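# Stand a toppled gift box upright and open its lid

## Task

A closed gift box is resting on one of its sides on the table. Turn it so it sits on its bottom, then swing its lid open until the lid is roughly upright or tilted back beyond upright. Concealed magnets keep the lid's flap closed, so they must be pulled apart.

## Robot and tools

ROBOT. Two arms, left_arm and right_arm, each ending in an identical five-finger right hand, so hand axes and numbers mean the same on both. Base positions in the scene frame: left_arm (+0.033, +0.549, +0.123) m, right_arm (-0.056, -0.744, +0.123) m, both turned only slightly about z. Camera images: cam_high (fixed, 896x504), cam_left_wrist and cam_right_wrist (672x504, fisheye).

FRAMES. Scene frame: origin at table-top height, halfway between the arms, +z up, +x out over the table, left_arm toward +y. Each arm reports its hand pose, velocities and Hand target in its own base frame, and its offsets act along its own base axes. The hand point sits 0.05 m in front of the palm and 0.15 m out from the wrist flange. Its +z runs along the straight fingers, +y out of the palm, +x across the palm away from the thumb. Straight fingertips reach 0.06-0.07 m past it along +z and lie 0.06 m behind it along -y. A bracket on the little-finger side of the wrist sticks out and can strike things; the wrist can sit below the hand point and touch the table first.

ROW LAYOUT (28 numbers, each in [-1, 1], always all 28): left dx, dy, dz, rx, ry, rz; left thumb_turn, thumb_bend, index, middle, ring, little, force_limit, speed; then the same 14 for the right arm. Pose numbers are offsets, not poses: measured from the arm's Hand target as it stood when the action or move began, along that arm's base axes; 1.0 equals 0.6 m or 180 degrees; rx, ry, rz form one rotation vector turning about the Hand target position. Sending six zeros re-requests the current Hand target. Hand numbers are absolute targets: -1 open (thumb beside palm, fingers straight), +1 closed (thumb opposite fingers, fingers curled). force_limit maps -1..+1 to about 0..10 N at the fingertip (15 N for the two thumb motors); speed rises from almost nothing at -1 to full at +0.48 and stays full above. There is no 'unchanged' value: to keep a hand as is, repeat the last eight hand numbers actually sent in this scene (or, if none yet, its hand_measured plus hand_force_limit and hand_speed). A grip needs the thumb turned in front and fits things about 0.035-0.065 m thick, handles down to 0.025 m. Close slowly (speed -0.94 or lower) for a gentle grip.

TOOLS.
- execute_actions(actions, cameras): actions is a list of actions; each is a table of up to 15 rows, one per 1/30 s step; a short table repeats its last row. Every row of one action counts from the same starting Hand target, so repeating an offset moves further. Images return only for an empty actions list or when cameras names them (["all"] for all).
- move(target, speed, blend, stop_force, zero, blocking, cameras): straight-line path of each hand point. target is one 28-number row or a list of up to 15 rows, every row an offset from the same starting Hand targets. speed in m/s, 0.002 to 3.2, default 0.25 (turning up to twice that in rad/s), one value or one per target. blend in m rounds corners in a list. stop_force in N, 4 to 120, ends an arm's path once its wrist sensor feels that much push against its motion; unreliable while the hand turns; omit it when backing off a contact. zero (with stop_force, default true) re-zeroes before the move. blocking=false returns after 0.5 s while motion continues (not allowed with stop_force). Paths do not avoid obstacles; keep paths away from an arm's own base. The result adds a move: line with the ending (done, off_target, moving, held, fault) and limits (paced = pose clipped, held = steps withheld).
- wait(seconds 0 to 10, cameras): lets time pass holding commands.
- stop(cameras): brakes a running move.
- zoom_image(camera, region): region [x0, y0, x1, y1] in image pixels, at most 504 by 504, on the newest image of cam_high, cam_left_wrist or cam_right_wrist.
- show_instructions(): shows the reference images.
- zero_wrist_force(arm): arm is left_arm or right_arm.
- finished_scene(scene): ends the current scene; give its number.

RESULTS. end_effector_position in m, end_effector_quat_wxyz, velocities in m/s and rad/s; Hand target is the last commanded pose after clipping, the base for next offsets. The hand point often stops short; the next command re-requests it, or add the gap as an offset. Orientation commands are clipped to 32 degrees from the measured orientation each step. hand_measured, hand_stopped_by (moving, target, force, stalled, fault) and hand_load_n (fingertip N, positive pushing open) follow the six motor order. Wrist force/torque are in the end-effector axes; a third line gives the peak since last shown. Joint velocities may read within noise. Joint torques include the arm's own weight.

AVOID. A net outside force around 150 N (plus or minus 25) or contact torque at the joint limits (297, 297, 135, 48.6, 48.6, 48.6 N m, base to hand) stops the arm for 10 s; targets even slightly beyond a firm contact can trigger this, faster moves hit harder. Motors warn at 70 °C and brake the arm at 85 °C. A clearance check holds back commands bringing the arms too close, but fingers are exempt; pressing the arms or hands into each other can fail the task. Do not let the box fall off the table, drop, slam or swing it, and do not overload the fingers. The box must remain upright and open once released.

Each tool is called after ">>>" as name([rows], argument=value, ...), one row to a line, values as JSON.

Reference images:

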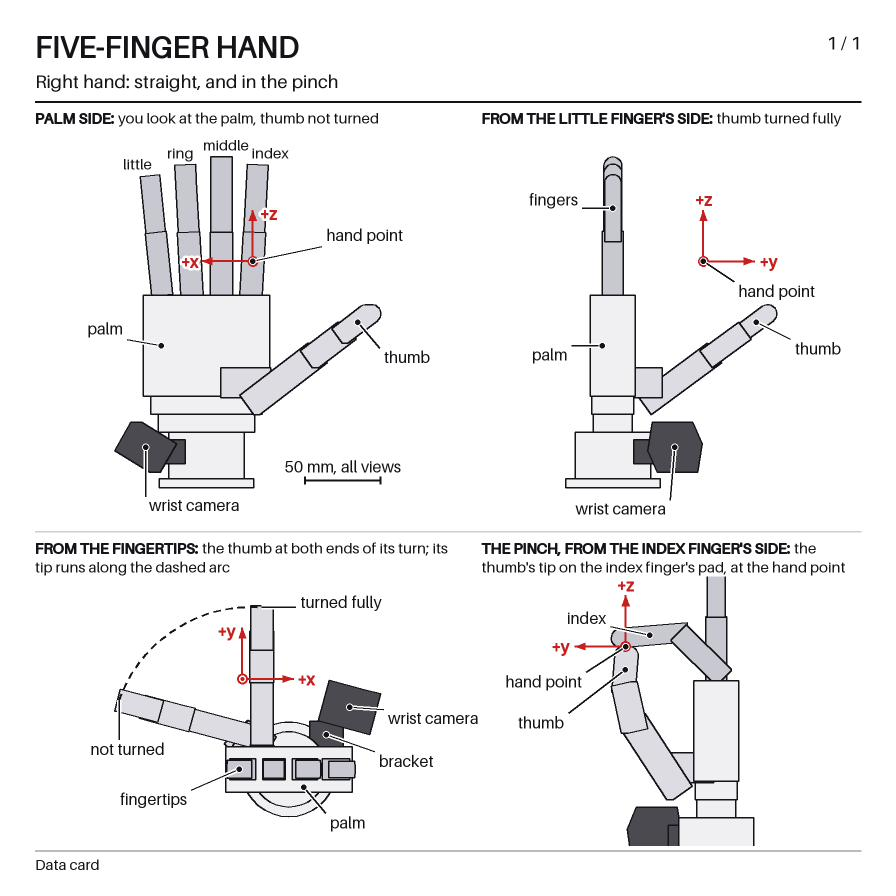

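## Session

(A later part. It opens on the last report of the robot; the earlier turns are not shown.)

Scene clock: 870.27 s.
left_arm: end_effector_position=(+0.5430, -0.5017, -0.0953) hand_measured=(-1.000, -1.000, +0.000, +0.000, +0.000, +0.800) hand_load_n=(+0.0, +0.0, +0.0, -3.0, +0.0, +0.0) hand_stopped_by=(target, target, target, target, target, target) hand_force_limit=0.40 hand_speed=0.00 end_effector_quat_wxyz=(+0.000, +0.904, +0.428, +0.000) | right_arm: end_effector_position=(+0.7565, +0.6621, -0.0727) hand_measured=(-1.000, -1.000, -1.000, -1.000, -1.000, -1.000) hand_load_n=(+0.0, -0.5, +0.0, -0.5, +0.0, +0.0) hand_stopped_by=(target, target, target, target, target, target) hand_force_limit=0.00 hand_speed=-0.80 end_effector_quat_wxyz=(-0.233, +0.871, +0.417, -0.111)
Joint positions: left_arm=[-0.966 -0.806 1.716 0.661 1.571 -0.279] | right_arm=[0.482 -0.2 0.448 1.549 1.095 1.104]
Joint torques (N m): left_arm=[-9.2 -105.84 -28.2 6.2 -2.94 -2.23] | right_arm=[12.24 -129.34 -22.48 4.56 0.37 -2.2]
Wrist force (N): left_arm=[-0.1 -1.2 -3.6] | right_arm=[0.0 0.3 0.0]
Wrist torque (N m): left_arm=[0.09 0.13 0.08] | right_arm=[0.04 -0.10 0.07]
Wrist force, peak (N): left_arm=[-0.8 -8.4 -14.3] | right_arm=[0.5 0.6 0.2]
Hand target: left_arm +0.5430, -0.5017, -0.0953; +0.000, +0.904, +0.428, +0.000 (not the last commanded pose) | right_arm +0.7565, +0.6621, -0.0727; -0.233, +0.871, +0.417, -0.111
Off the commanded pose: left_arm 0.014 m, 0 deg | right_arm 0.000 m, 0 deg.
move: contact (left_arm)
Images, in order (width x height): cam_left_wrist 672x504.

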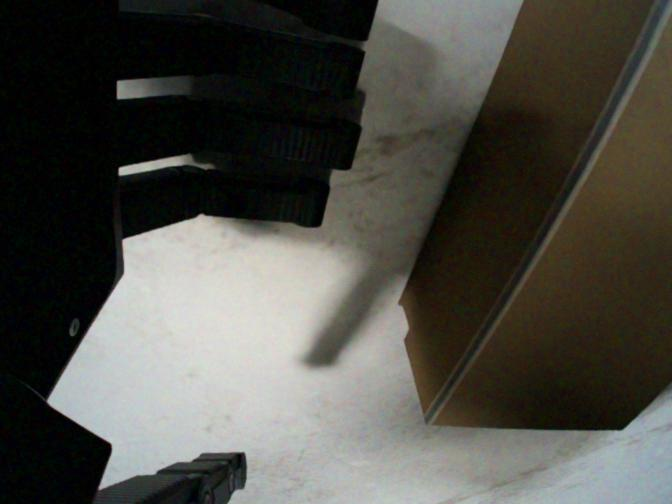

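>>> move(target=[0,0,0.0067,0,0,0,-1,-1,0.0,0.0,0.0,0.8,0.4,0.0, 0,0,0,0,0,0,-1,-1,-1,-1,-1,-1,0,-0.8], speed=0.05)

>>> move(target=[0.058,-0.0475,0,0,0,0,-1,-1,0.0,0.0,0.0,0.8,0.4,0.0, 0,0,0,0,0,0,-1,-1,-1,-1,-1,-1,0,-0.8], speed=0.03, stop_force=5, cameras=["cam_left_wrist", "cam_high"])

>>> zoom_image(camera="cam_left_wrist", region=[200, 0, 600, 300])

>>> zoom_image(camera="cam_high", region=[440, 110, 570, 220])

Scene clock: 888.27 s.
left_arm: end_effector_position=(+0.5430, -0.5018, -0.0913) hand_measured=(-1.000, -1.000, +0.000, +0.000, +0.000, +0.800) hand_load_n=(+0.0, +0.0, +0.0, +0.0, +0.0, +0.5) hand_stopped_by=(target, target, target, target, target, target) hand_force_limit=0.40 hand_speed=0.00 end_effector_quat_wxyz=(+0.000, +0.904, +0.428, +0.000) | right_arm: end_effector_position=(+0.7565, +0.6621, -0.0727) hand_measured=(-1.000, -1.000, -1.000, -1.000, -1.000, -1.000) hand_load_n=(+0.0, +0.0, +0.0, -0.5, +0.0, +0.0) hand_stopped_by=(target, target, target, target, target, target) hand_force_limit=0.00 hand_speed=-0.80 end_effector_quat_wxyz=(-0.233, +0.871, +0.417, -0.111)
Joint positions: left_arm=[-0.966 -0.812 1.716 0.666 1.571 -0.279] | right_arm=[0.482 -0.2 0.448 1.549 1.095 1.104]
Joint torques (N m): left_arm=[9.43 -105.69 -16.17 6.8 -3.08 -2.17] | right_arm=[13.56 -128.34 -22.64 4.7 0.33 -1.61]
Wrist force (N): left_arm=[-0.5 0.2 -0.2] | right_arm=[0.3 0.1 0.0]
Wrist torque (N m): left_arm=[0.08 0.08 0.09] | right_arm=[0.04 -0.14 0.08]
Wrist force, peak (N): left_arm=[-0.1 -1.3 -4.3] | right_arm=[0.5 0.6 0.0]
Hand target: left_arm +0.5430, -0.5017, -0.0913; +0.000, +0.904, +0.428, +0.000 | right_arm +0.7565, +0.6621, -0.0727; -0.233, +0.871, +0.417, -0.111
Off the commanded pose: left_arm 0.000 m, 0 deg | right_arm 0.000 m, 0 deg.
move: done

Scene clock: 890.77 s.
left_arm: end_effector_position=(+0.5725, -0.5259, -0.0913) hand_measured=(-1.000, -1.000, +0.000, +0.000, +0.000, +0.800) hand_load_n=(+0.0, +0.0, +0.0, +0.0, +0.0, +0.0) hand_stopped_by=(target, target, target, target, target, target) hand_force_limit=0.40 hand_speed=0.00 end_effector_quat_wxyz=(+0.000, +0.904, +0.428, +0.000) | right_arm: end_effector_position=(+0.7565, +0.6621, -0.0726) hand_measured=(-1.000, -1.000, -1.000, -1.000, -1.000, -1.000) hand_load_n=(+0.0, +0.0, +0.0, -3.0, +0.0, +0.0) hand_stopped_by=(target, target, target, target, target, target) hand_force_limit=0.00 hand_speed=-0.80 end_effector_quat_wxyz=(-0.233, +0.871, +0.417, -0.111)
Joint positions: left_arm=[-0.95 -0.771 1.626 0.715 1.571 -0.264] | right_arm=[0.482 -0.2 0.448 1.549 1.095 1.104]
Joint torques (N m): left_arm=[-16.37 -111.5 -16.76 1.15 -2.89 -2.24] | right_arm=[12.29 -102 -22.4 4.79 -3.64 -2.17]
Wrist force (N): left_arm=[-0.5 -2.5 -1.2] | right_arm=[0.5 2.3 -2.2]
Wrist torque (N m): left_arm=[0.10 0.16 -0.20] | right_arm=[0.05 -0.08 0.14]
Wrist force, peak (N): left_arm=[-1.9 -14.9 -5.8] | right_arm=[1.2 5.4 -13.3]
Hand target: left_arm +0.5725, -0.5259, -0.0913; +0.000, +0.904, +0.428, +0.000 (not the last commanded pose) | right_arm +0.7565, +0.6621, -0.0727; -0.233, +0.871, +0.417, -0.111
Off the commanded pose: left_arm 0.007 m, 0 deg | right_arm 0.000 m, 0 deg.
move: contact (left_arm)
Images, in order (width x height): cam_high 896x504, cam_left_wrist 672x504.

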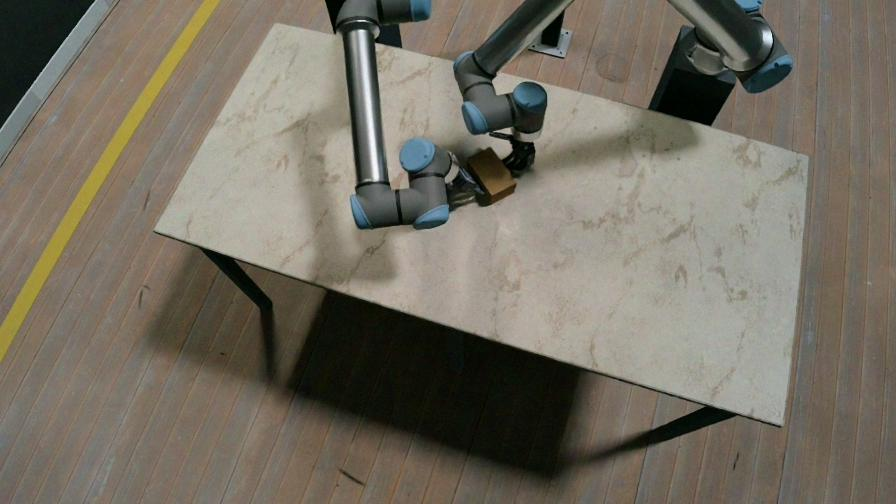

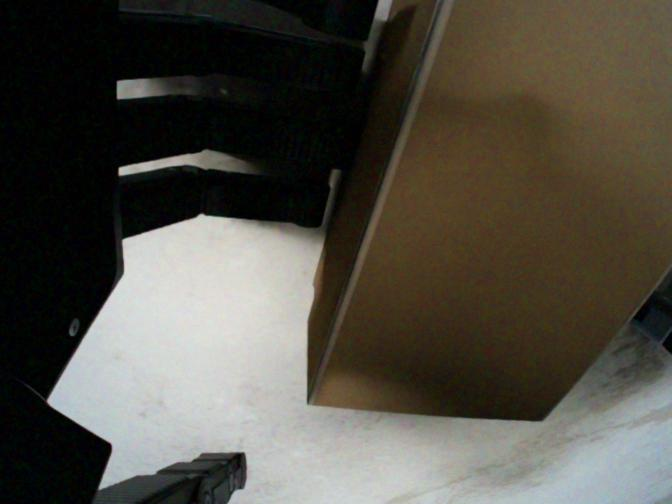

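Scaled by 1.260 from the camera's 672x504 image, which has a finer 960x720 frame.

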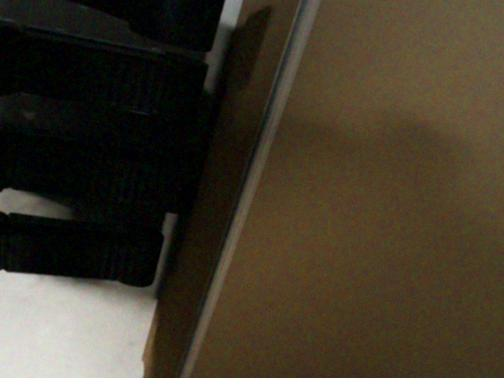

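Scaled by 3.877 from the camera's 896x504 image, which has a finer 1280x720 frame.

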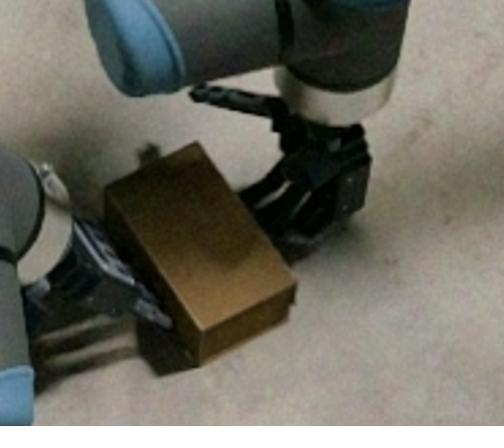

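>>> move(target=[0,0,-0.02,0,0,0,-1,-1,0.0,0.0,0.0,0.8,0.4,0.0, 0,0,0,0,0,0,-1,-1,-1,-1,-1,-1,0,-0.8], speed=0.01, stop_force=9)

Scene clock: 896.20 s.
left_arm: end_effector_position=(+0.5725, -0.5259, -0.0923) hand_measured=(-1.000, -1.000, +0.000, +0.002, +0.000, +0.800) hand_load_n=(+0.5, +0.0, +0.0, -8.0, +0.0, +0.5) hand_stopped_by=(target, target, target, target, target, target) hand_force_limit=0.40 hand_speed=0.00 end_effector_quat_wxyz=(+0.000, +0.904, +0.428, +0.000) | right_arm: end_effector_position=(+0.7565, +0.6621, -0.0727) hand_measured=(-1.000, -1.000, -1.000, -1.000, -1.000, -1.000) hand_load_n=(-0.5, +0.0, -0.5, -3.5, +0.0, +0.0) hand_stopped_by=(target, target, target, target, target, target) hand_force_limit=0.00 hand_speed=-0.80 end_effector_quat_wxyz=(-0.233, +0.871, +0.417, -0.111)
Joint positions: left_arm=[-0.95 -0.769 1.626 0.713 1.571 -0.264] | right_arm=[0.482 -0.2 0.448 1.549 1.095 1.104]
Joint torques (N m): left_arm=[-11.42 -106.39 -21.61 3.99 -3.06 -2] | right_arm=[14.44 -95.37 -20.64 4.7 -2.98 -1.69]
Wrist force (N): left_arm=[-0.3 -9.5 -9.4] | right_arm=[1.0 2.7 -5.8]
Wrist torque (N m): left_arm=[0.09 0.26 -0.32] | right_arm=[0.22 -0.01 0.18]
Wrist force, peak (N): left_arm=[-0.4 -11.3 -12.7] | right_arm=[0.6 2.5 -6.6]
Hand target: left_arm +0.5725, -0.5259, -0.0923; +0.000, +0.904, +0.428, +0.000 (not the last commanded pose) | right_arm +0.7565, +0.6621, -0.0727; -0.233, +0.871, +0.417, -0.111
Off the commanded pose: left_arm 0.011 m, 0 deg | right_arm 0.000 m, 0 deg.
move: contact (left_arm)

>>> move(target=[0,0,0,0,0,0,-1,-1,0.35,0.0,0.35,0.8,0.8,-0.6, 0,0,0,0,0,0,-1,-1,-1,-1,-1,-1,0,-0.8], cameras=["cam_left_wrist", "cam_high"])

>>> zoom_image(camera="cam_left_wrist", region=[200, 100, 600, 400])

>>> zoom_image(camera="cam_high", region=[480, 160, 530, 215])

Scene clock: 903.80 s.
left_arm: end_effector_position=(+0.5725, -0.5259, -0.0923) hand_measured=(-1.000, -1.000, +0.348, +0.000, +0.350, +0.800) hand_load_n=(+0.0, +0.0, +5.5, -4.5, +2.5, +0.0) hand_stopped_by=(target, target, target, target, target, target) hand_force_limit=0.80 hand_speed=-0.60 end_effector_quat_wxyz=(+0.000, +0.904, +0.428, +0.000) | right_arm: end_effector_position=(+0.7565, +0.6621, -0.0727) hand_measured=(-1.000, -1.000, -1.000, -1.000, -1.000, -1.000) hand_load_n=(+0.0, +0.0, +0.0, -7.5, +0.0, +0.0) hand_stopped_by=(target, target, target, target, target, target) hand_force_limit=0.00 hand_speed=-0.80 end_effector_quat_wxyz=(-0.233, +0.871, +0.417, -0.111)
Joint positions: left_arm=[-0.95 -0.769 1.626 0.713 1.571 -0.264] | right_arm=[0.482 -0.2 0.448 1.549 1.095 1.104]
Joint torques (N m): left_arm=[-1.5 -107.73 -23.83 3.53 -3.14 -2.32] | right_arm=[11.58 -95.66 -21.57 4.28 -2.56 -1.51]
Wrist force (N): left_arm=[-1.8 -11.3 0.0] | right_arm=[0.7 5.3 -13.9]
Wrist torque (N m): left_arm=[0.14 0.14 -0.30] | right_arm=[0.49 0.26 0.22]
Wrist force, peak (N): left_arm=[-0.5 -9.8 -10.2] | right_arm=[0.9 5.9 -13.7]
Hand target: left_arm +0.5725, -0.5259, -0.0923; +0.000, +0.904, +0.428, +0.000 | right_arm +0.7565, +0.6621, -0.0727; -0.233, +0.871, +0.417, -0.111
Off the commanded pose: left_arm 0.000 m, 0 deg | right_arm 0.000 m, 0 deg.
move: done
Images, in order (width x height): cam_high 896x504, cam_left_wrist 672x504.

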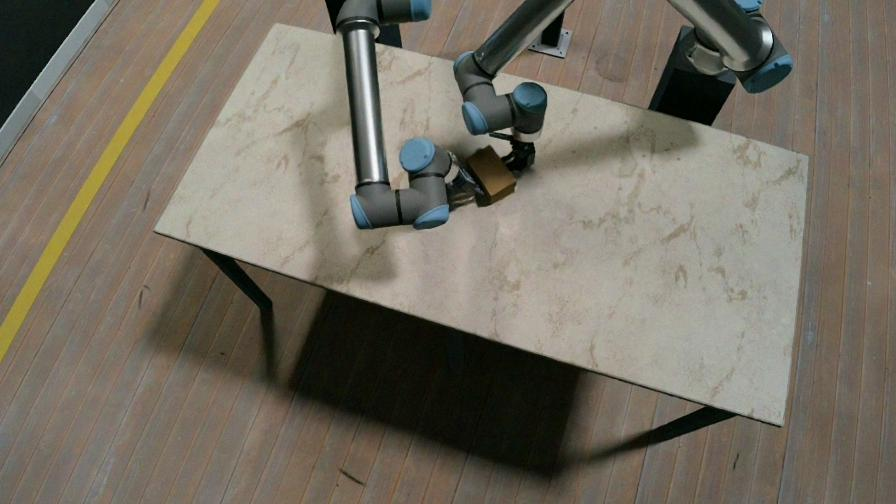

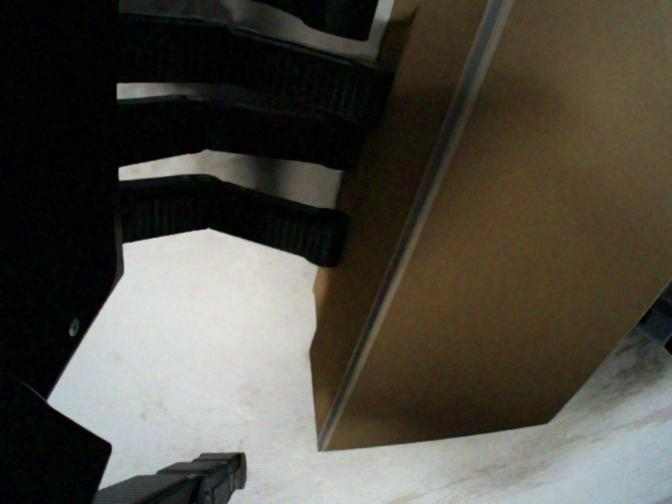

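Scaled by 1.260 from the camera's 672x504 image, which has a finer 960x720 frame.

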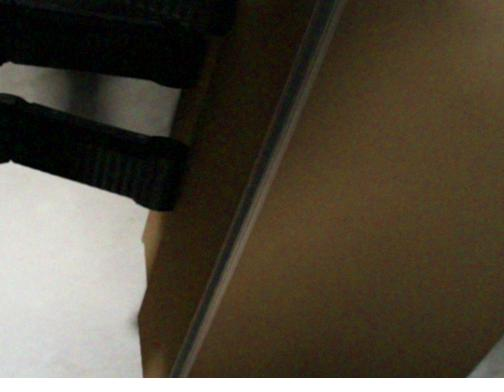

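Scaled by 9.164 from the camera's 896x504 image, which has a finer 1280x720 frame.

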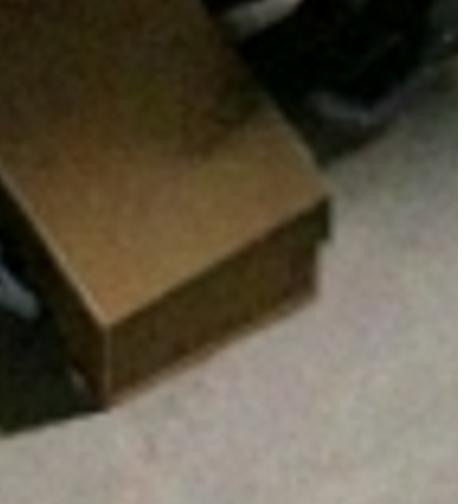

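>>> zoom_image(camera="cam_left_wrist", region=[270, 180, 410, 470])

Scaled by 1.738 from the camera's 672x504 image, which has a finer 960x720 frame.

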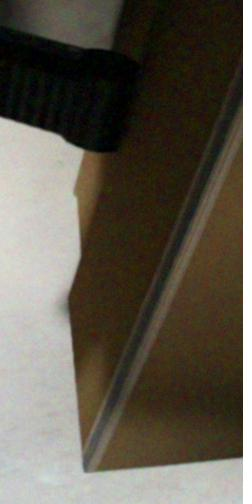

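>>> move(target=[0,0,0.0083,0,0,0,-1,-1,0.35,0.0,0.35,0.8,0.8,-0.6, 0,0,0,0,0,0,-1,-1,-1,-1,-1,-1,0,-0.8], speed=0.02, cameras=["cam_left_wrist", "cam_high"])

>>> zoom_image(camera="cam_left_wrist", region=[270, 180, 470, 480])

>>> zoom_image(camera="cam_high", region=[480, 160, 530, 215])

Scene clock: 927.00 s.
left_arm: end_effector_position=(+0.5726, -0.5259, -0.0874) hand_measured=(-1.000, -1.000, +0.348, +0.000, +0.350, +0.800) hand_load_n=(+0.0, +0.0, +1.0, +6.5, +0.0, +0.5) hand_stopped_by=(target, target, target, target, target, target) hand_force_limit=0.80 hand_speed=-0.60 end_effector_quat_wxyz=(+0.000, +0.904, +0.428, +0.000) | right_arm: end_effector_position=(+0.7565, +0.6621, -0.0727) hand_measured=(-1.000, -1.000, -1.000, -1.000, -1.000, -1.000) hand_load_n=(+0.0, +0.0, +0.0, -8.5, +0.0, +0.0) hand_stopped_by=(target, target, target, target, target, target) hand_force_limit=0.00 hand_speed=-0.80 end_effector_quat_wxyz=(-0.233, +0.871, +0.417, -0.111)
Joint positions: left_arm=[-0.95 -0.775 1.626 0.719 1.571 -0.264] | right_arm=[0.482 -0.2 0.448 1.549 1.095 1.104]
Joint torques (N m): left_arm=[9.57 -114.65 -22.4 4.48 -3.01 -2.07] | right_arm=[13.09 -91.81 -21.16 4.16 -2.47 -1.47]
Wrist force (N): left_arm=[-0.9 -9.7 1.9] | right_arm=[0.6 6.4 -13.6]
Wrist torque (N m): left_arm=[0.19 0.05 -0.32] | right_arm=[0.45 0.19 0.24]
Wrist force, peak (N): left_arm=[-1.6 -12.1 0.5] | right_arm=[1.4 5.9 -14.7]
Hand target: left_arm +0.5725, -0.5259, -0.0873; +0.000, +0.904, +0.428, +0.000 | right_arm +0.7565, +0.6621, -0.0727; -0.233, +0.871, +0.417, -0.111
Off the commanded pose: left_arm 0.000 m, 0 deg | right_arm 0.000 m, 0 deg.
move: done
Images, in order (width x height): cam_high 896x504, cam_left_wrist 672x504.

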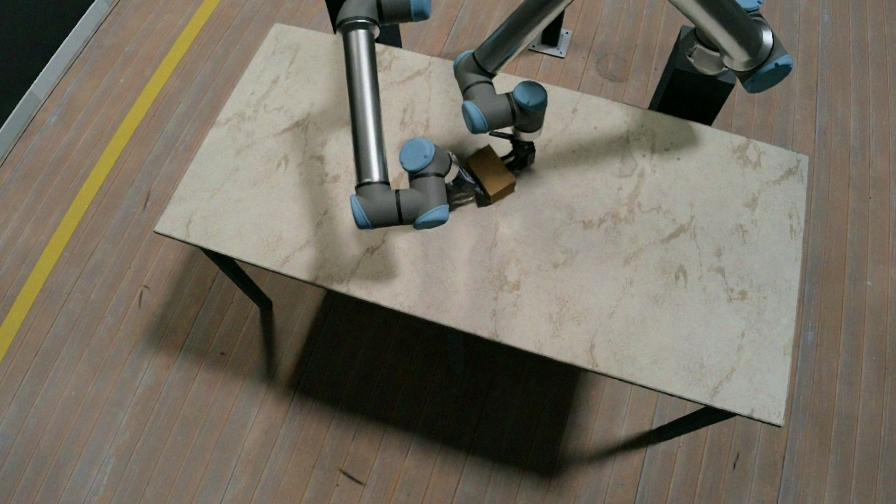

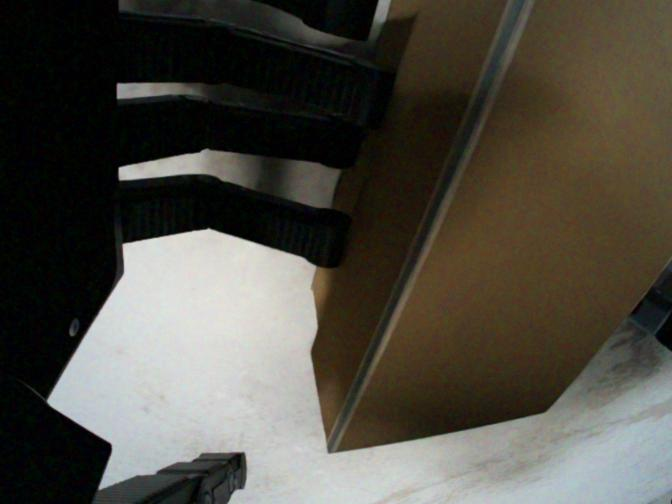

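Scaled by 1.680 from the camera's 672x504 image, which has a finer 960x720 frame.

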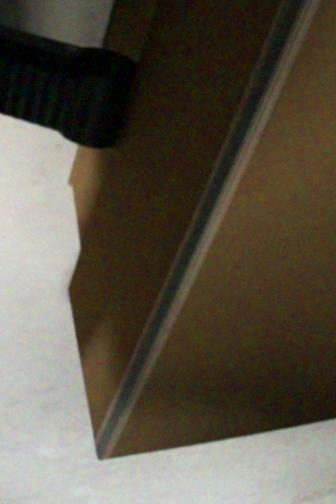

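Scaled by 9.164 from the camera's 896x504 image, which has a finer 1280x720 frame.

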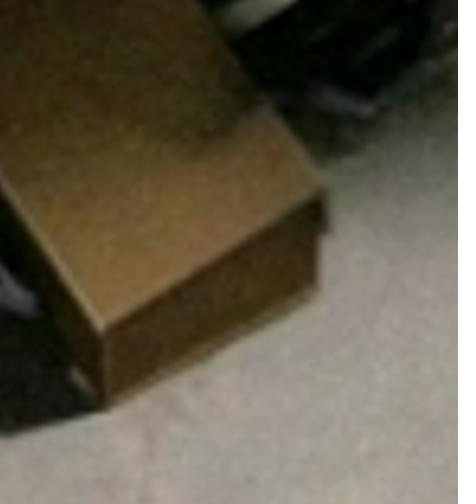

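>>> move(target=[-0.0045,0.0037,0,0,0,0,-1,-1,0.35,0.35,0.35,0.8,0.8,-0.6, 0,0,0,0,0,0,-1,-1,-1,-1,-1,-1,0,-0.8], speed=0.02)

>>> move(target=[0,0,0.0333,0,0,0,-1,-1,0.35,0.35,0.35,0.8,0.8,-0.6, 0,0,0,0,0,0,-1,-1,-1,-1,-1,-1,0,-0.8], speed=0.02, cameras=["cam_left_wrist", "cam_high"])

>>> zoom_image(camera="cam_high", region=[480, 160, 530, 215])

Scene clock: 969.37 s.
left_arm: end_effector_position=(+0.5699, -0.5237, -0.0873) hand_measured=(-1.000, -1.000, +0.348, +0.030, +0.350, +0.800) hand_load_n=(+0.0, +0.0, +0.5, +0.0, +0.5, +0.0) hand_stopped_by=(target, target, target, force, target, target) hand_force_limit=0.80 hand_speed=-0.60 end_effector_quat_wxyz=(+0.000, +0.904, +0.428, +0.000) | right_arm: end_effector_position=(+0.7565, +0.6621, -0.0727) hand_measured=(-1.000, -1.000, -1.000, -1.000, -1.000, -1.000) hand_load_n=(-0.5, +0.0, +0.0, -0.5, +0.0, +0.0) hand_stopped_by=(target, target, target, target, target, target) hand_force_limit=0.00 hand_speed=-0.80 end_effector_quat_wxyz=(-0.233, +0.871, +0.417, -0.111)
Joint positions: left_arm=[-0.952 -0.779 1.635 0.715 1.571 -0.265] | right_arm=[0.482 -0.2 0.448 1.549 1.095 1.104]
Joint torques (N m): left_arm=[-14.97 -110.47 -15.79 1.81 -3.17 -2.39] | right_arm=[10.01 -97.61 -23.09 4.48 -2.45 -1.54]
Wrist force (N): left_arm=[-0.3 -0.4 -0.3] | right_arm=[0.2 0.3 0.2]
Wrist torque (N m): left_arm=[0.09 0.05 0.07] | right_arm=[0.01 -0.13 0.08]
Wrist force, peak (N): left_arm=[-2.0 -16.8 2.2] | right_arm=[0.2 9.6 -20.0]
Hand target: left_arm +0.5698, -0.5237, -0.0873; +0.000, +0.904, +0.428, +0.000 | right_arm +0.7565, +0.6621, -0.0727; -0.233, +0.871, +0.417, -0.111
Off the commanded pose: left_arm 0.000 m, 0 deg | right_arm 0.000 m, 0 deg.
move: done

Scene clock: 970.67 s.
left_arm: end_effector_position=(+0.5698, -0.5237, -0.0674) hand_measured=(-1.000, -1.000, +0.348, +0.030, +0.350, +0.800) hand_load_n=(+0.0, +0.0, +0.0, +0.5, +0.0, +0.0) hand_stopped_by=(target, target, target, force, target, target) hand_force_limit=0.80 hand_speed=-0.60 end_effector_quat_wxyz=(+0.000, +0.904, +0.428, +0.000) | right_arm: end_effector_position=(+0.7565, +0.6621, -0.0727) hand_measured=(-1.000, -1.000, -1.000, -1.000, -1.000, -1.000) hand_load_n=(-0.5, +0.0, +0.0, -0.5, +0.0, +0.0) hand_stopped_by=(target, target, target, target, target, target) hand_force_limit=0.00 hand_speed=-0.80 end_effector_quat_wxyz=(-0.233, +0.871, +0.417, -0.111)
Joint positions: left_arm=[-0.952 -0.804 1.634 0.74 1.571 -0.265] | right_arm=[0.482 -0.2 0.448 1.549 1.095 1.104]
Joint torques (N m): left_arm=[-15.66 -110.1 -30.84 7.36 -3.03 -2.32] | right_arm=[14.95 -108.02 -26.54 4.65 -2.24 -1.13]
Wrist force (N): left_arm=[-0.1 -0.4 0.4] | right_arm=[0.6 0.0 0.3]
Wrist torque (N m): left_arm=[0.02 0.01 0.08] | right_arm=[-0.05 -0.20 0.08]
Wrist force, peak (N): left_arm=[-0.8 -0.9 0.1] | right_arm=[0.6 0.5 0.3]
Hand target: left_arm +0.5698, -0.5237, -0.0673; +0.000, +0.904, +0.428, +0.000 | right_arm +0.7565, +0.6621, -0.0727; -0.233, +0.871, +0.417, -0.111
Off the commanded pose: left_arm 0.000 m, 0 deg | right_arm 0.000 m, 0 deg.
move: done
Images, in order (width x height): cam_high 896x504, cam_left_wrist 672x504.

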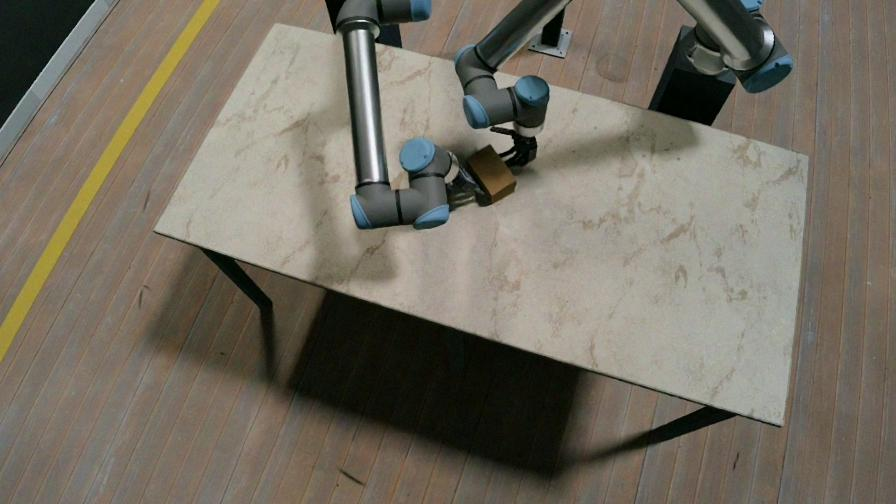

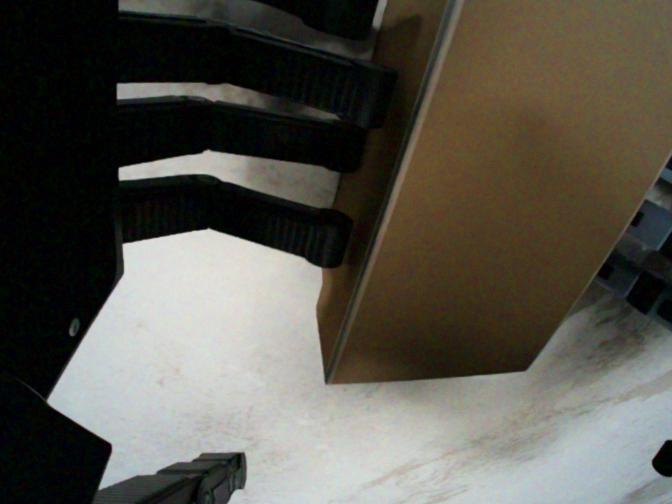

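Scaled by 9.164 from the camera's 896x504 image, which has a finer 1280x720 frame.

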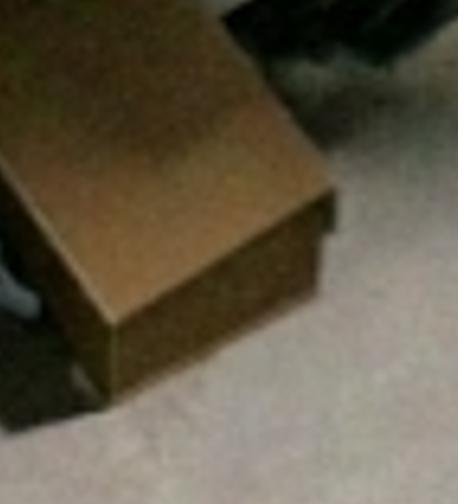

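>>> zoom_image(camera="cam_left_wrist", region=[270, 180, 420, 420])

Scaled by 2.100 from the camera's 672x504 image, which has a finer 960x720 frame.

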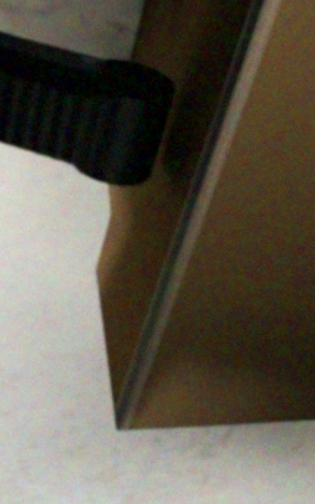

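>>> move([
  [-0.0387,0.0317,0,0,0,0,-1,-1,0.0,0.0,0.0,0.8,0.4,0.0, 0,0,0,0,0,0,-1,-1,-1,-1,-1,-1,0,-0.8],
  [-0.0387,0.0317,-0.0398,0,0,0,-1,-1,0.0,0.0,0.0,0.8,0.4,0.0, 0,0,0,0,0,0,-1,-1,-1,-1,-1,-1,0,-0.8],
], speed=0.06, cameras=["cam_left_wrist", "cam_high"])

>>> zoom_image(camera="cam_high", region=[480, 160, 530, 215])

>>> zoom_image(camera="cam_left_wrist", region=[350, 180, 550, 480])

Scene clock: 995.40 s.
left_arm: end_effector_position=(+0.5466, -0.5046, -0.0911) hand_measured=(-1.000, -1.000, +0.000, +0.000, +0.000, +0.800) hand_load_n=(-0.5, +0.0, +0.0, +0.0, +0.0, +0.0) hand_stopped_by=(target, target, target, target, target, target) hand_force_limit=0.40 hand_speed=0.00 end_effector_quat_wxyz=(+0.000, +0.904, +0.428, +0.000) | right_arm: end_effector_position=(+0.7565, +0.6621, -0.0727) hand_measured=(-1.000, -1.000, -1.000, -1.000, -1.000, -1.000) hand_load_n=(+0.0, +0.0, +0.0, +0.0, -0.5, +0.0) hand_stopped_by=(target, target, target, target, target, target) hand_force_limit=0.00 hand_speed=-0.80 end_effector_quat_wxyz=(-0.233, +0.871, +0.417, -0.111)
Joint positions: left_arm=[-0.964 -0.807 1.706 0.672 1.571 -0.277] | right_arm=[0.482 -0.2 0.448 1.549 1.095 1.104]
Joint torques (N m): left_arm=[-12.23 -65.08 -30.6 1.68 -1.01 -1.95] | right_arm=[12.16 -130.96 -37.89 4.66 -1.98 -1.52]
Wrist force (N): left_arm=[0.0 -0.2 0.2] | right_arm=[0.2 0.0 -0.2]
Wrist torque (N m): left_arm=[-0.01 0.00 0.11] | right_arm=[0.05 -0.12 0.06]
Wrist force, peak (N): left_arm=[-0.6 0.1 -1.5] | right_arm=[0.0 0.9 -0.4]
Hand target: left_arm +0.5466, -0.5047, -0.0912; +0.000, +0.904, +0.428, +0.000 | right_arm +0.7565, +0.6621, -0.0727; -0.233, +0.871, +0.417, -0.111
Off the commanded pose: left_arm 0.000 m, 0 deg | right_arm 0.000 m, 0 deg.
move: done
Images, in order (width x height): cam_high 896x504, cam_left_wrist 672x504.

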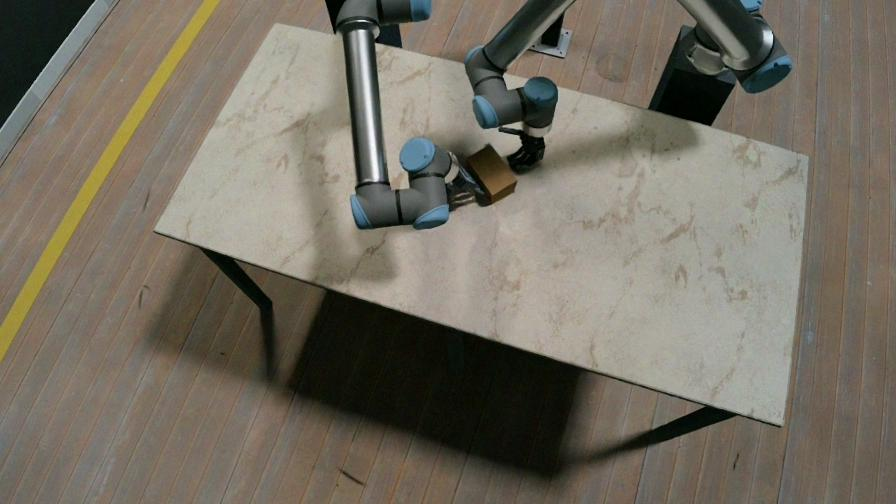

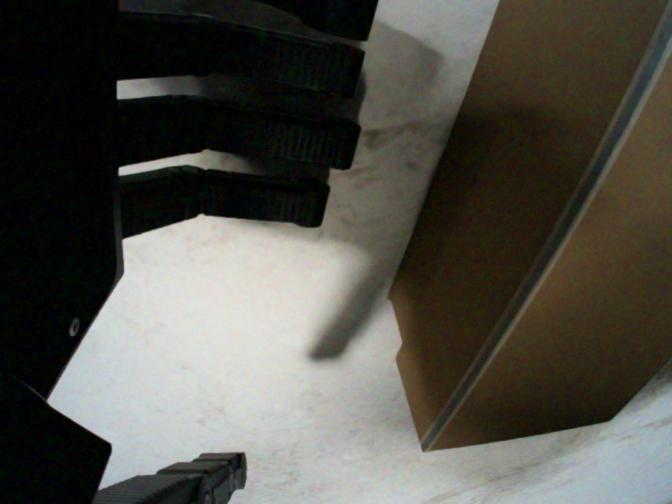

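Scaled by 9.164 from the camera's 896x504 image, which has a finer 1280x720 frame.

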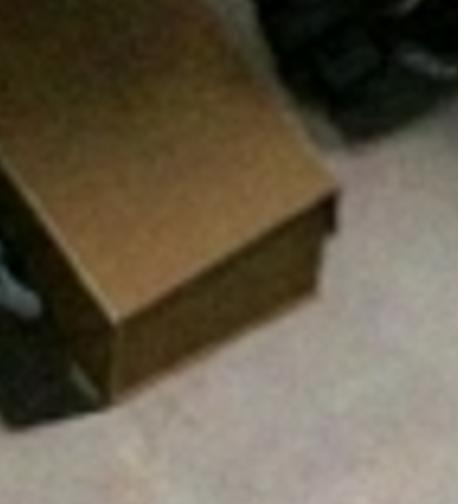

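Scaled by 1.680 from the camera's 672x504 image, which has a finer 960x720 frame.

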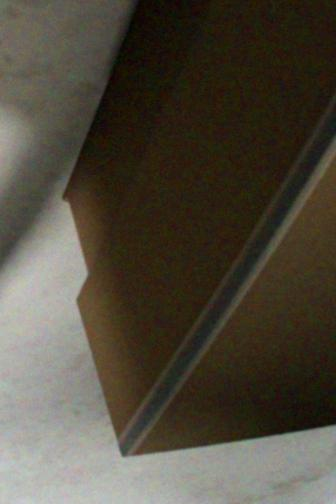

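>>> move(target=[0,0,-0.0115,0,0,0,-1,-1,0.2,0.2,0.2,0.8,0.8,-0.3, 0,0,0,0,0,0,-1,-1,-1,-1,-1,-1,0,-0.8], speed=0.05)

>>> move(target=[0.0361,-0.0296,0,0,0,0,-1,-1,0.2,0.2,0.2,0.8,0.8,-0.3, 0,0,0,0,0,0,-1,-1,-1,-1,-1,-1,0,-0.8], speed=0.04, stop_force=4)

>>> move(target=[0,0,0.026,0,0,0,-1,-1,0.2,0.2,0.2,0.8,0.8,-0.3, 0,0,0,0,0,0,-1,-1,-1,-1,-1,-1,0,-0.8], speed=0.03, stop_force=8, cameras=["cam_left_wrist", "cam_high"])

>>> zoom_image(camera="cam_high", region=[480, 160, 530, 215])

Scene clock: 1028.00 s.
left_arm: end_effector_position=(+0.5466, -0.5047, -0.0980) hand_measured=(-1.000, -1.000, +0.200, +0.200, +0.200, +0.800) hand_load_n=(+0.0, +0.0, +0.0, +0.0, +0.0, +0.0) hand_stopped_by=(target, target, target, target, target, target) hand_force_limit=0.80 hand_speed=-0.30 end_effector_quat_wxyz=(+0.000, +0.904, +0.428, +0.000) | right_arm: end_effector_position=(+0.7565, +0.6621, -0.0727) hand_measured=(-1.000, -1.000, -1.000, -1.000, -1.000, -1.000) hand_load_n=(+0.0, +0.0, +0.0, +0.0, +0.0, +0.0) hand_stopped_by=(target, target, target, target, target, target) hand_force_limit=0.00 hand_speed=-0.80 end_effector_quat_wxyz=(-0.233, +0.871, +0.417, -0.111)
Joint positions: left_arm=[-0.964 -0.798 1.705 0.663 1.571 -0.277] | right_arm=[0.482 -0.2 0.448 1.549 1.095 1.104]
Joint torques (N m): left_arm=[7.81 -67.14 -28.09 2.15 -3.21 1.32] | right_arm=[12.75 -129.83 -41.91 4.54 -1.25 -1.36]
Wrist force (N): left_arm=[-0.1 0.5 -0.1] | right_arm=[0.3 -0.1 0.4]
Wrist torque (N m): left_arm=[0.12 0.01 0.12] | right_arm=[0.00 -0.15 0.07]
Wrist force, peak (N): left_arm=[-0.6 0.3 -1.0] | right_arm=[0.5 0.5 -0.1]
Hand target: left_arm +0.5466, -0.5047, -0.0981; +0.000, +0.904, +0.428, +0.000 | right_arm +0.7565, +0.6621, -0.0727; -0.233, +0.871, +0.417, -0.111
Off the commanded pose: left_arm 0.000 m, 0 deg | right_arm 0.000 m, 0 deg.
move: done

Scene clock: 1029.60 s.
left_arm: end_effector_position=(+0.5683, -0.5224, -0.0981) hand_measured=(-1.000, -1.000, +0.200, +0.200, +0.200, +0.800) hand_load_n=(+0.0, +0.0, +0.0, +0.0, +0.0, +0.0) hand_stopped_by=(target, target, target, target, target, target) hand_force_limit=0.80 hand_speed=-0.30 end_effector_quat_wxyz=(+0.000, +0.904, +0.428, +0.000) | right_arm: end_effector_position=(+0.7565, +0.6621, -0.0727) hand_measured=(-1.000, -1.000, -1.000, -1.000, -1.000, -1.000) hand_load_n=(-0.5, +0.0, +0.0, +0.0, +0.0, +0.0) hand_stopped_by=(target, target, target, target, target, target) hand_force_limit=0.00 hand_speed=-0.80 end_effector_quat_wxyz=(-0.233, +0.871, +0.417, -0.111)
Joint positions: left_arm=[-0.952 -0.768 1.639 0.699 1.571 -0.266] | right_arm=[0.482 -0.2 0.448 1.549 1.095 1.104]
Joint torques (N m): left_arm=[16.13 -68.7 -29.49 6.97 -0.54 2.39] | right_arm=[10.66 -128.41 -43.03 4.5 -1.04 -1.52]
Wrist force (N): left_arm=[-0.6 -0.3 -0.7] | right_arm=[0.7 0.0 0.2]
Wrist torque (N m): left_arm=[0.04 0.10 -0.25] | right_arm=[0.03 -0.22 0.09]
Wrist force, peak (N): left_arm=[-0.7 0.8 -0.2] | right_arm=[0.7 0.0 0.2]
Hand target: left_arm +0.5683, -0.5224, -0.0981; +0.000, +0.904, +0.428, +0.000 | right_arm +0.7565, +0.6621, -0.0727; -0.233, +0.871, +0.417, -0.111
Off the commanded pose: left_arm 0.000 m, 0 deg | right_arm 0.000 m, 0 deg.
move: done

Scene clock: 1030.97 s.
left_arm: end_effector_position=(+0.5683, -0.5224, -0.0825) hand_measured=(-1.000, -1.000, +0.200, +0.200, +0.200, +0.800) hand_load_n=(+0.0, +0.0, +0.0, +0.5, +0.0, +0.0) hand_stopped_by=(target, target, target, target, target, target) hand_force_limit=0.80 hand_speed=-0.30 end_effector_quat_wxyz=(+0.000, +0.904, +0.428, +0.000) | right_arm: end_effector_position=(+0.7565, +0.6621, -0.0727) hand_measured=(-1.000, -1.000, -1.000, -1.000, -1.000, -1.000) hand_load_n=(+0.0, +0.0, +0.0, +0.0, +0.0, +0.0) hand_stopped_by=(target, target, target, target, target, target) hand_force_limit=0.00 hand_speed=-0.80 end_effector_quat_wxyz=(-0.233, +0.871, +0.417, -0.111)
Joint positions: left_arm=[-0.952 -0.788 1.639 0.718 1.571 -0.266] | right_arm=[0.482 -0.2 0.448 1.549 1.095 1.104]
Joint torques (N m): left_arm=[14.42 -111.76 -16.11 6.95 2.91 1.93] | right_arm=[9.29 -129.29 -42.16 4.41 -0.98 -1.25]
Wrist force (N): left_arm=[-0.7 -0.1 0.3] | right_arm=[-0.1 0.3 0.1]
Wrist torque (N m): left_arm=[0.03 0.09 -0.27] | right_arm=[0.08 -0.09 0.06]
Wrist force, peak (N): left_arm=[-0.8 -0.5 0.5] | right_arm=[0.6 0.2 0.2]
Hand target: left_arm +0.5683, -0.5224, -0.0825; +0.000, +0.904, +0.428, +0.000 | right_arm +0.7565, +0.6621, -0.0727; -0.233, +0.871, +0.417, -0.111
Off the commanded pose: left_arm 0.000 m, 0 deg | right_arm 0.000 m, 0 deg.
move: done
Images, in order (width x height): cam_high 896x504, cam_left_wrist 672x504.

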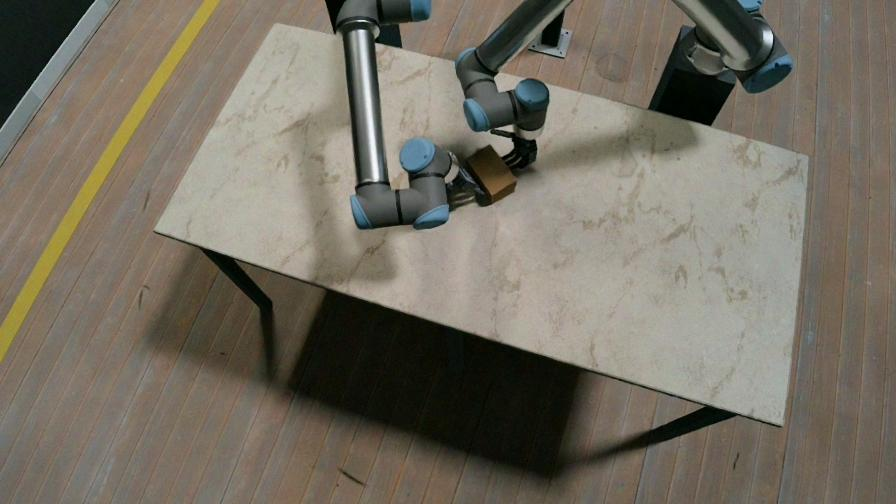

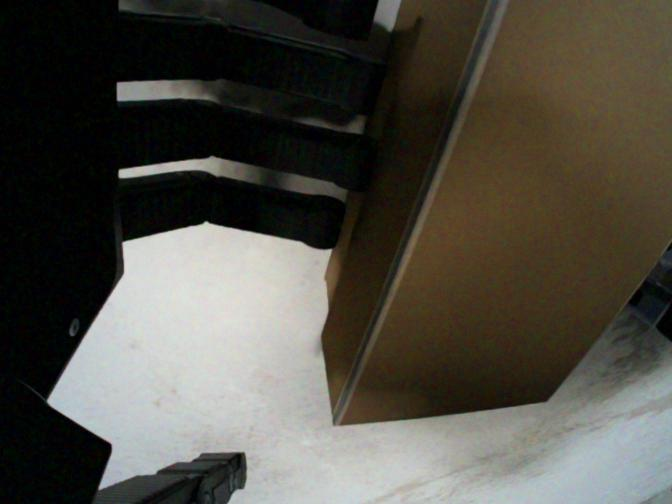

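Scaled by 9.164 from the camera's 896x504 image, which has a finer 1280x720 frame.

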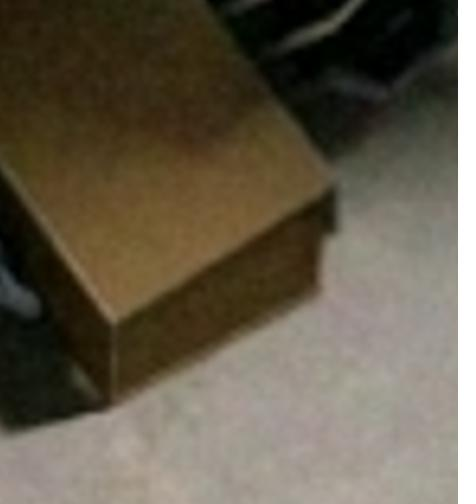

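>>> move(target=[0.0028,-0.0023,0.054,0,0,0,-1,-1,0.2,0.2,0.2,0.8,0.8,-0.3, 0,0,0,0,0,0,-1,-1,-1,-1,-1,-1,0,-0.8], speed=0.03, stop_force=8, cameras=["cam_left_wrist", "cam_high"])

>>> zoom_image(camera="cam_high", region=[480, 160, 530, 215])

Scene clock: 1042.90 s.
left_arm: end_effector_position=(+0.5700, -0.5238, -0.0501) hand_measured=(-1.000, -1.000, +0.200, +0.200, +0.200, +0.800) hand_load_n=(+0.0, +0.0, +0.0, +0.5, +0.0, +0.0) hand_stopped_by=(target, target, target, target, target, target) hand_force_limit=0.80 hand_speed=-0.30 end_effector_quat_wxyz=(+0.000, +0.904, +0.428, +0.000) | right_arm: end_effector_position=(+0.7565, +0.6621, -0.0727) hand_measured=(-1.000, -1.000, -1.000, -1.000, -1.000, -1.000) hand_load_n=(+0.0, +0.0, +0.0, +0.0, +0.0, +0.0) hand_stopped_by=(target, target, target, target, target, target) hand_force_limit=0.00 hand_speed=-0.80 end_effector_quat_wxyz=(-0.233, +0.871, +0.417, -0.111)
Joint positions: left_arm=[-0.952 -0.824 1.632 0.762 1.571 -0.265] | right_arm=[0.482 -0.2 0.448 1.549 1.095 1.104]
Joint torques (N m): left_arm=[14.53 -110.09 -31.57 7.02 3.06 2.33] | right_arm=[12.96 -130.13 -43.05 4.14 -0.73 -1.17]
Wrist force (N): left_arm=[-0.4 -0.6 -0.2] | right_arm=[0.4 -0.3 0.3]
Wrist torque (N m): left_arm=[0.01 0.07 -0.24] | right_arm=[-0.02 -0.16 0.07]
Wrist force, peak (N): left_arm=[-0.9 -0.5 0.3] | right_arm=[0.7 0.7 0.1]
Hand target: left_arm +0.5700, -0.5238, -0.0501; +0.000, +0.904, +0.428, +0.000 | right_arm +0.7565, +0.6621, -0.0727; -0.233, +0.871, +0.417, -0.111
Off the commanded pose: left_arm 0.000 m, 0 deg | right_arm 0.000 m, 0 deg.
move: done
Images, in order (width x height): cam_high 896x504, cam_left_wrist 672x504.

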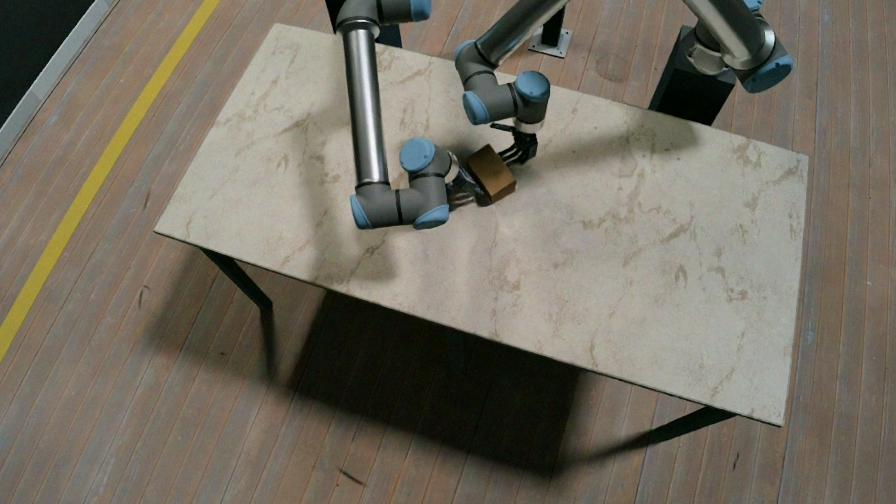

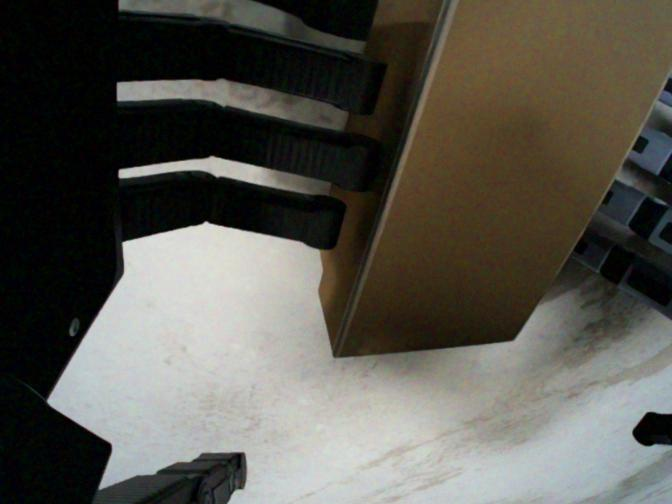

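Scaled by 9.164 from the camera's 896x504 image, which has a finer 1280x720 frame.

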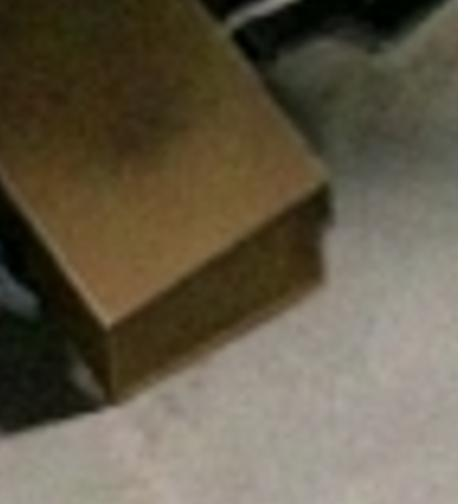

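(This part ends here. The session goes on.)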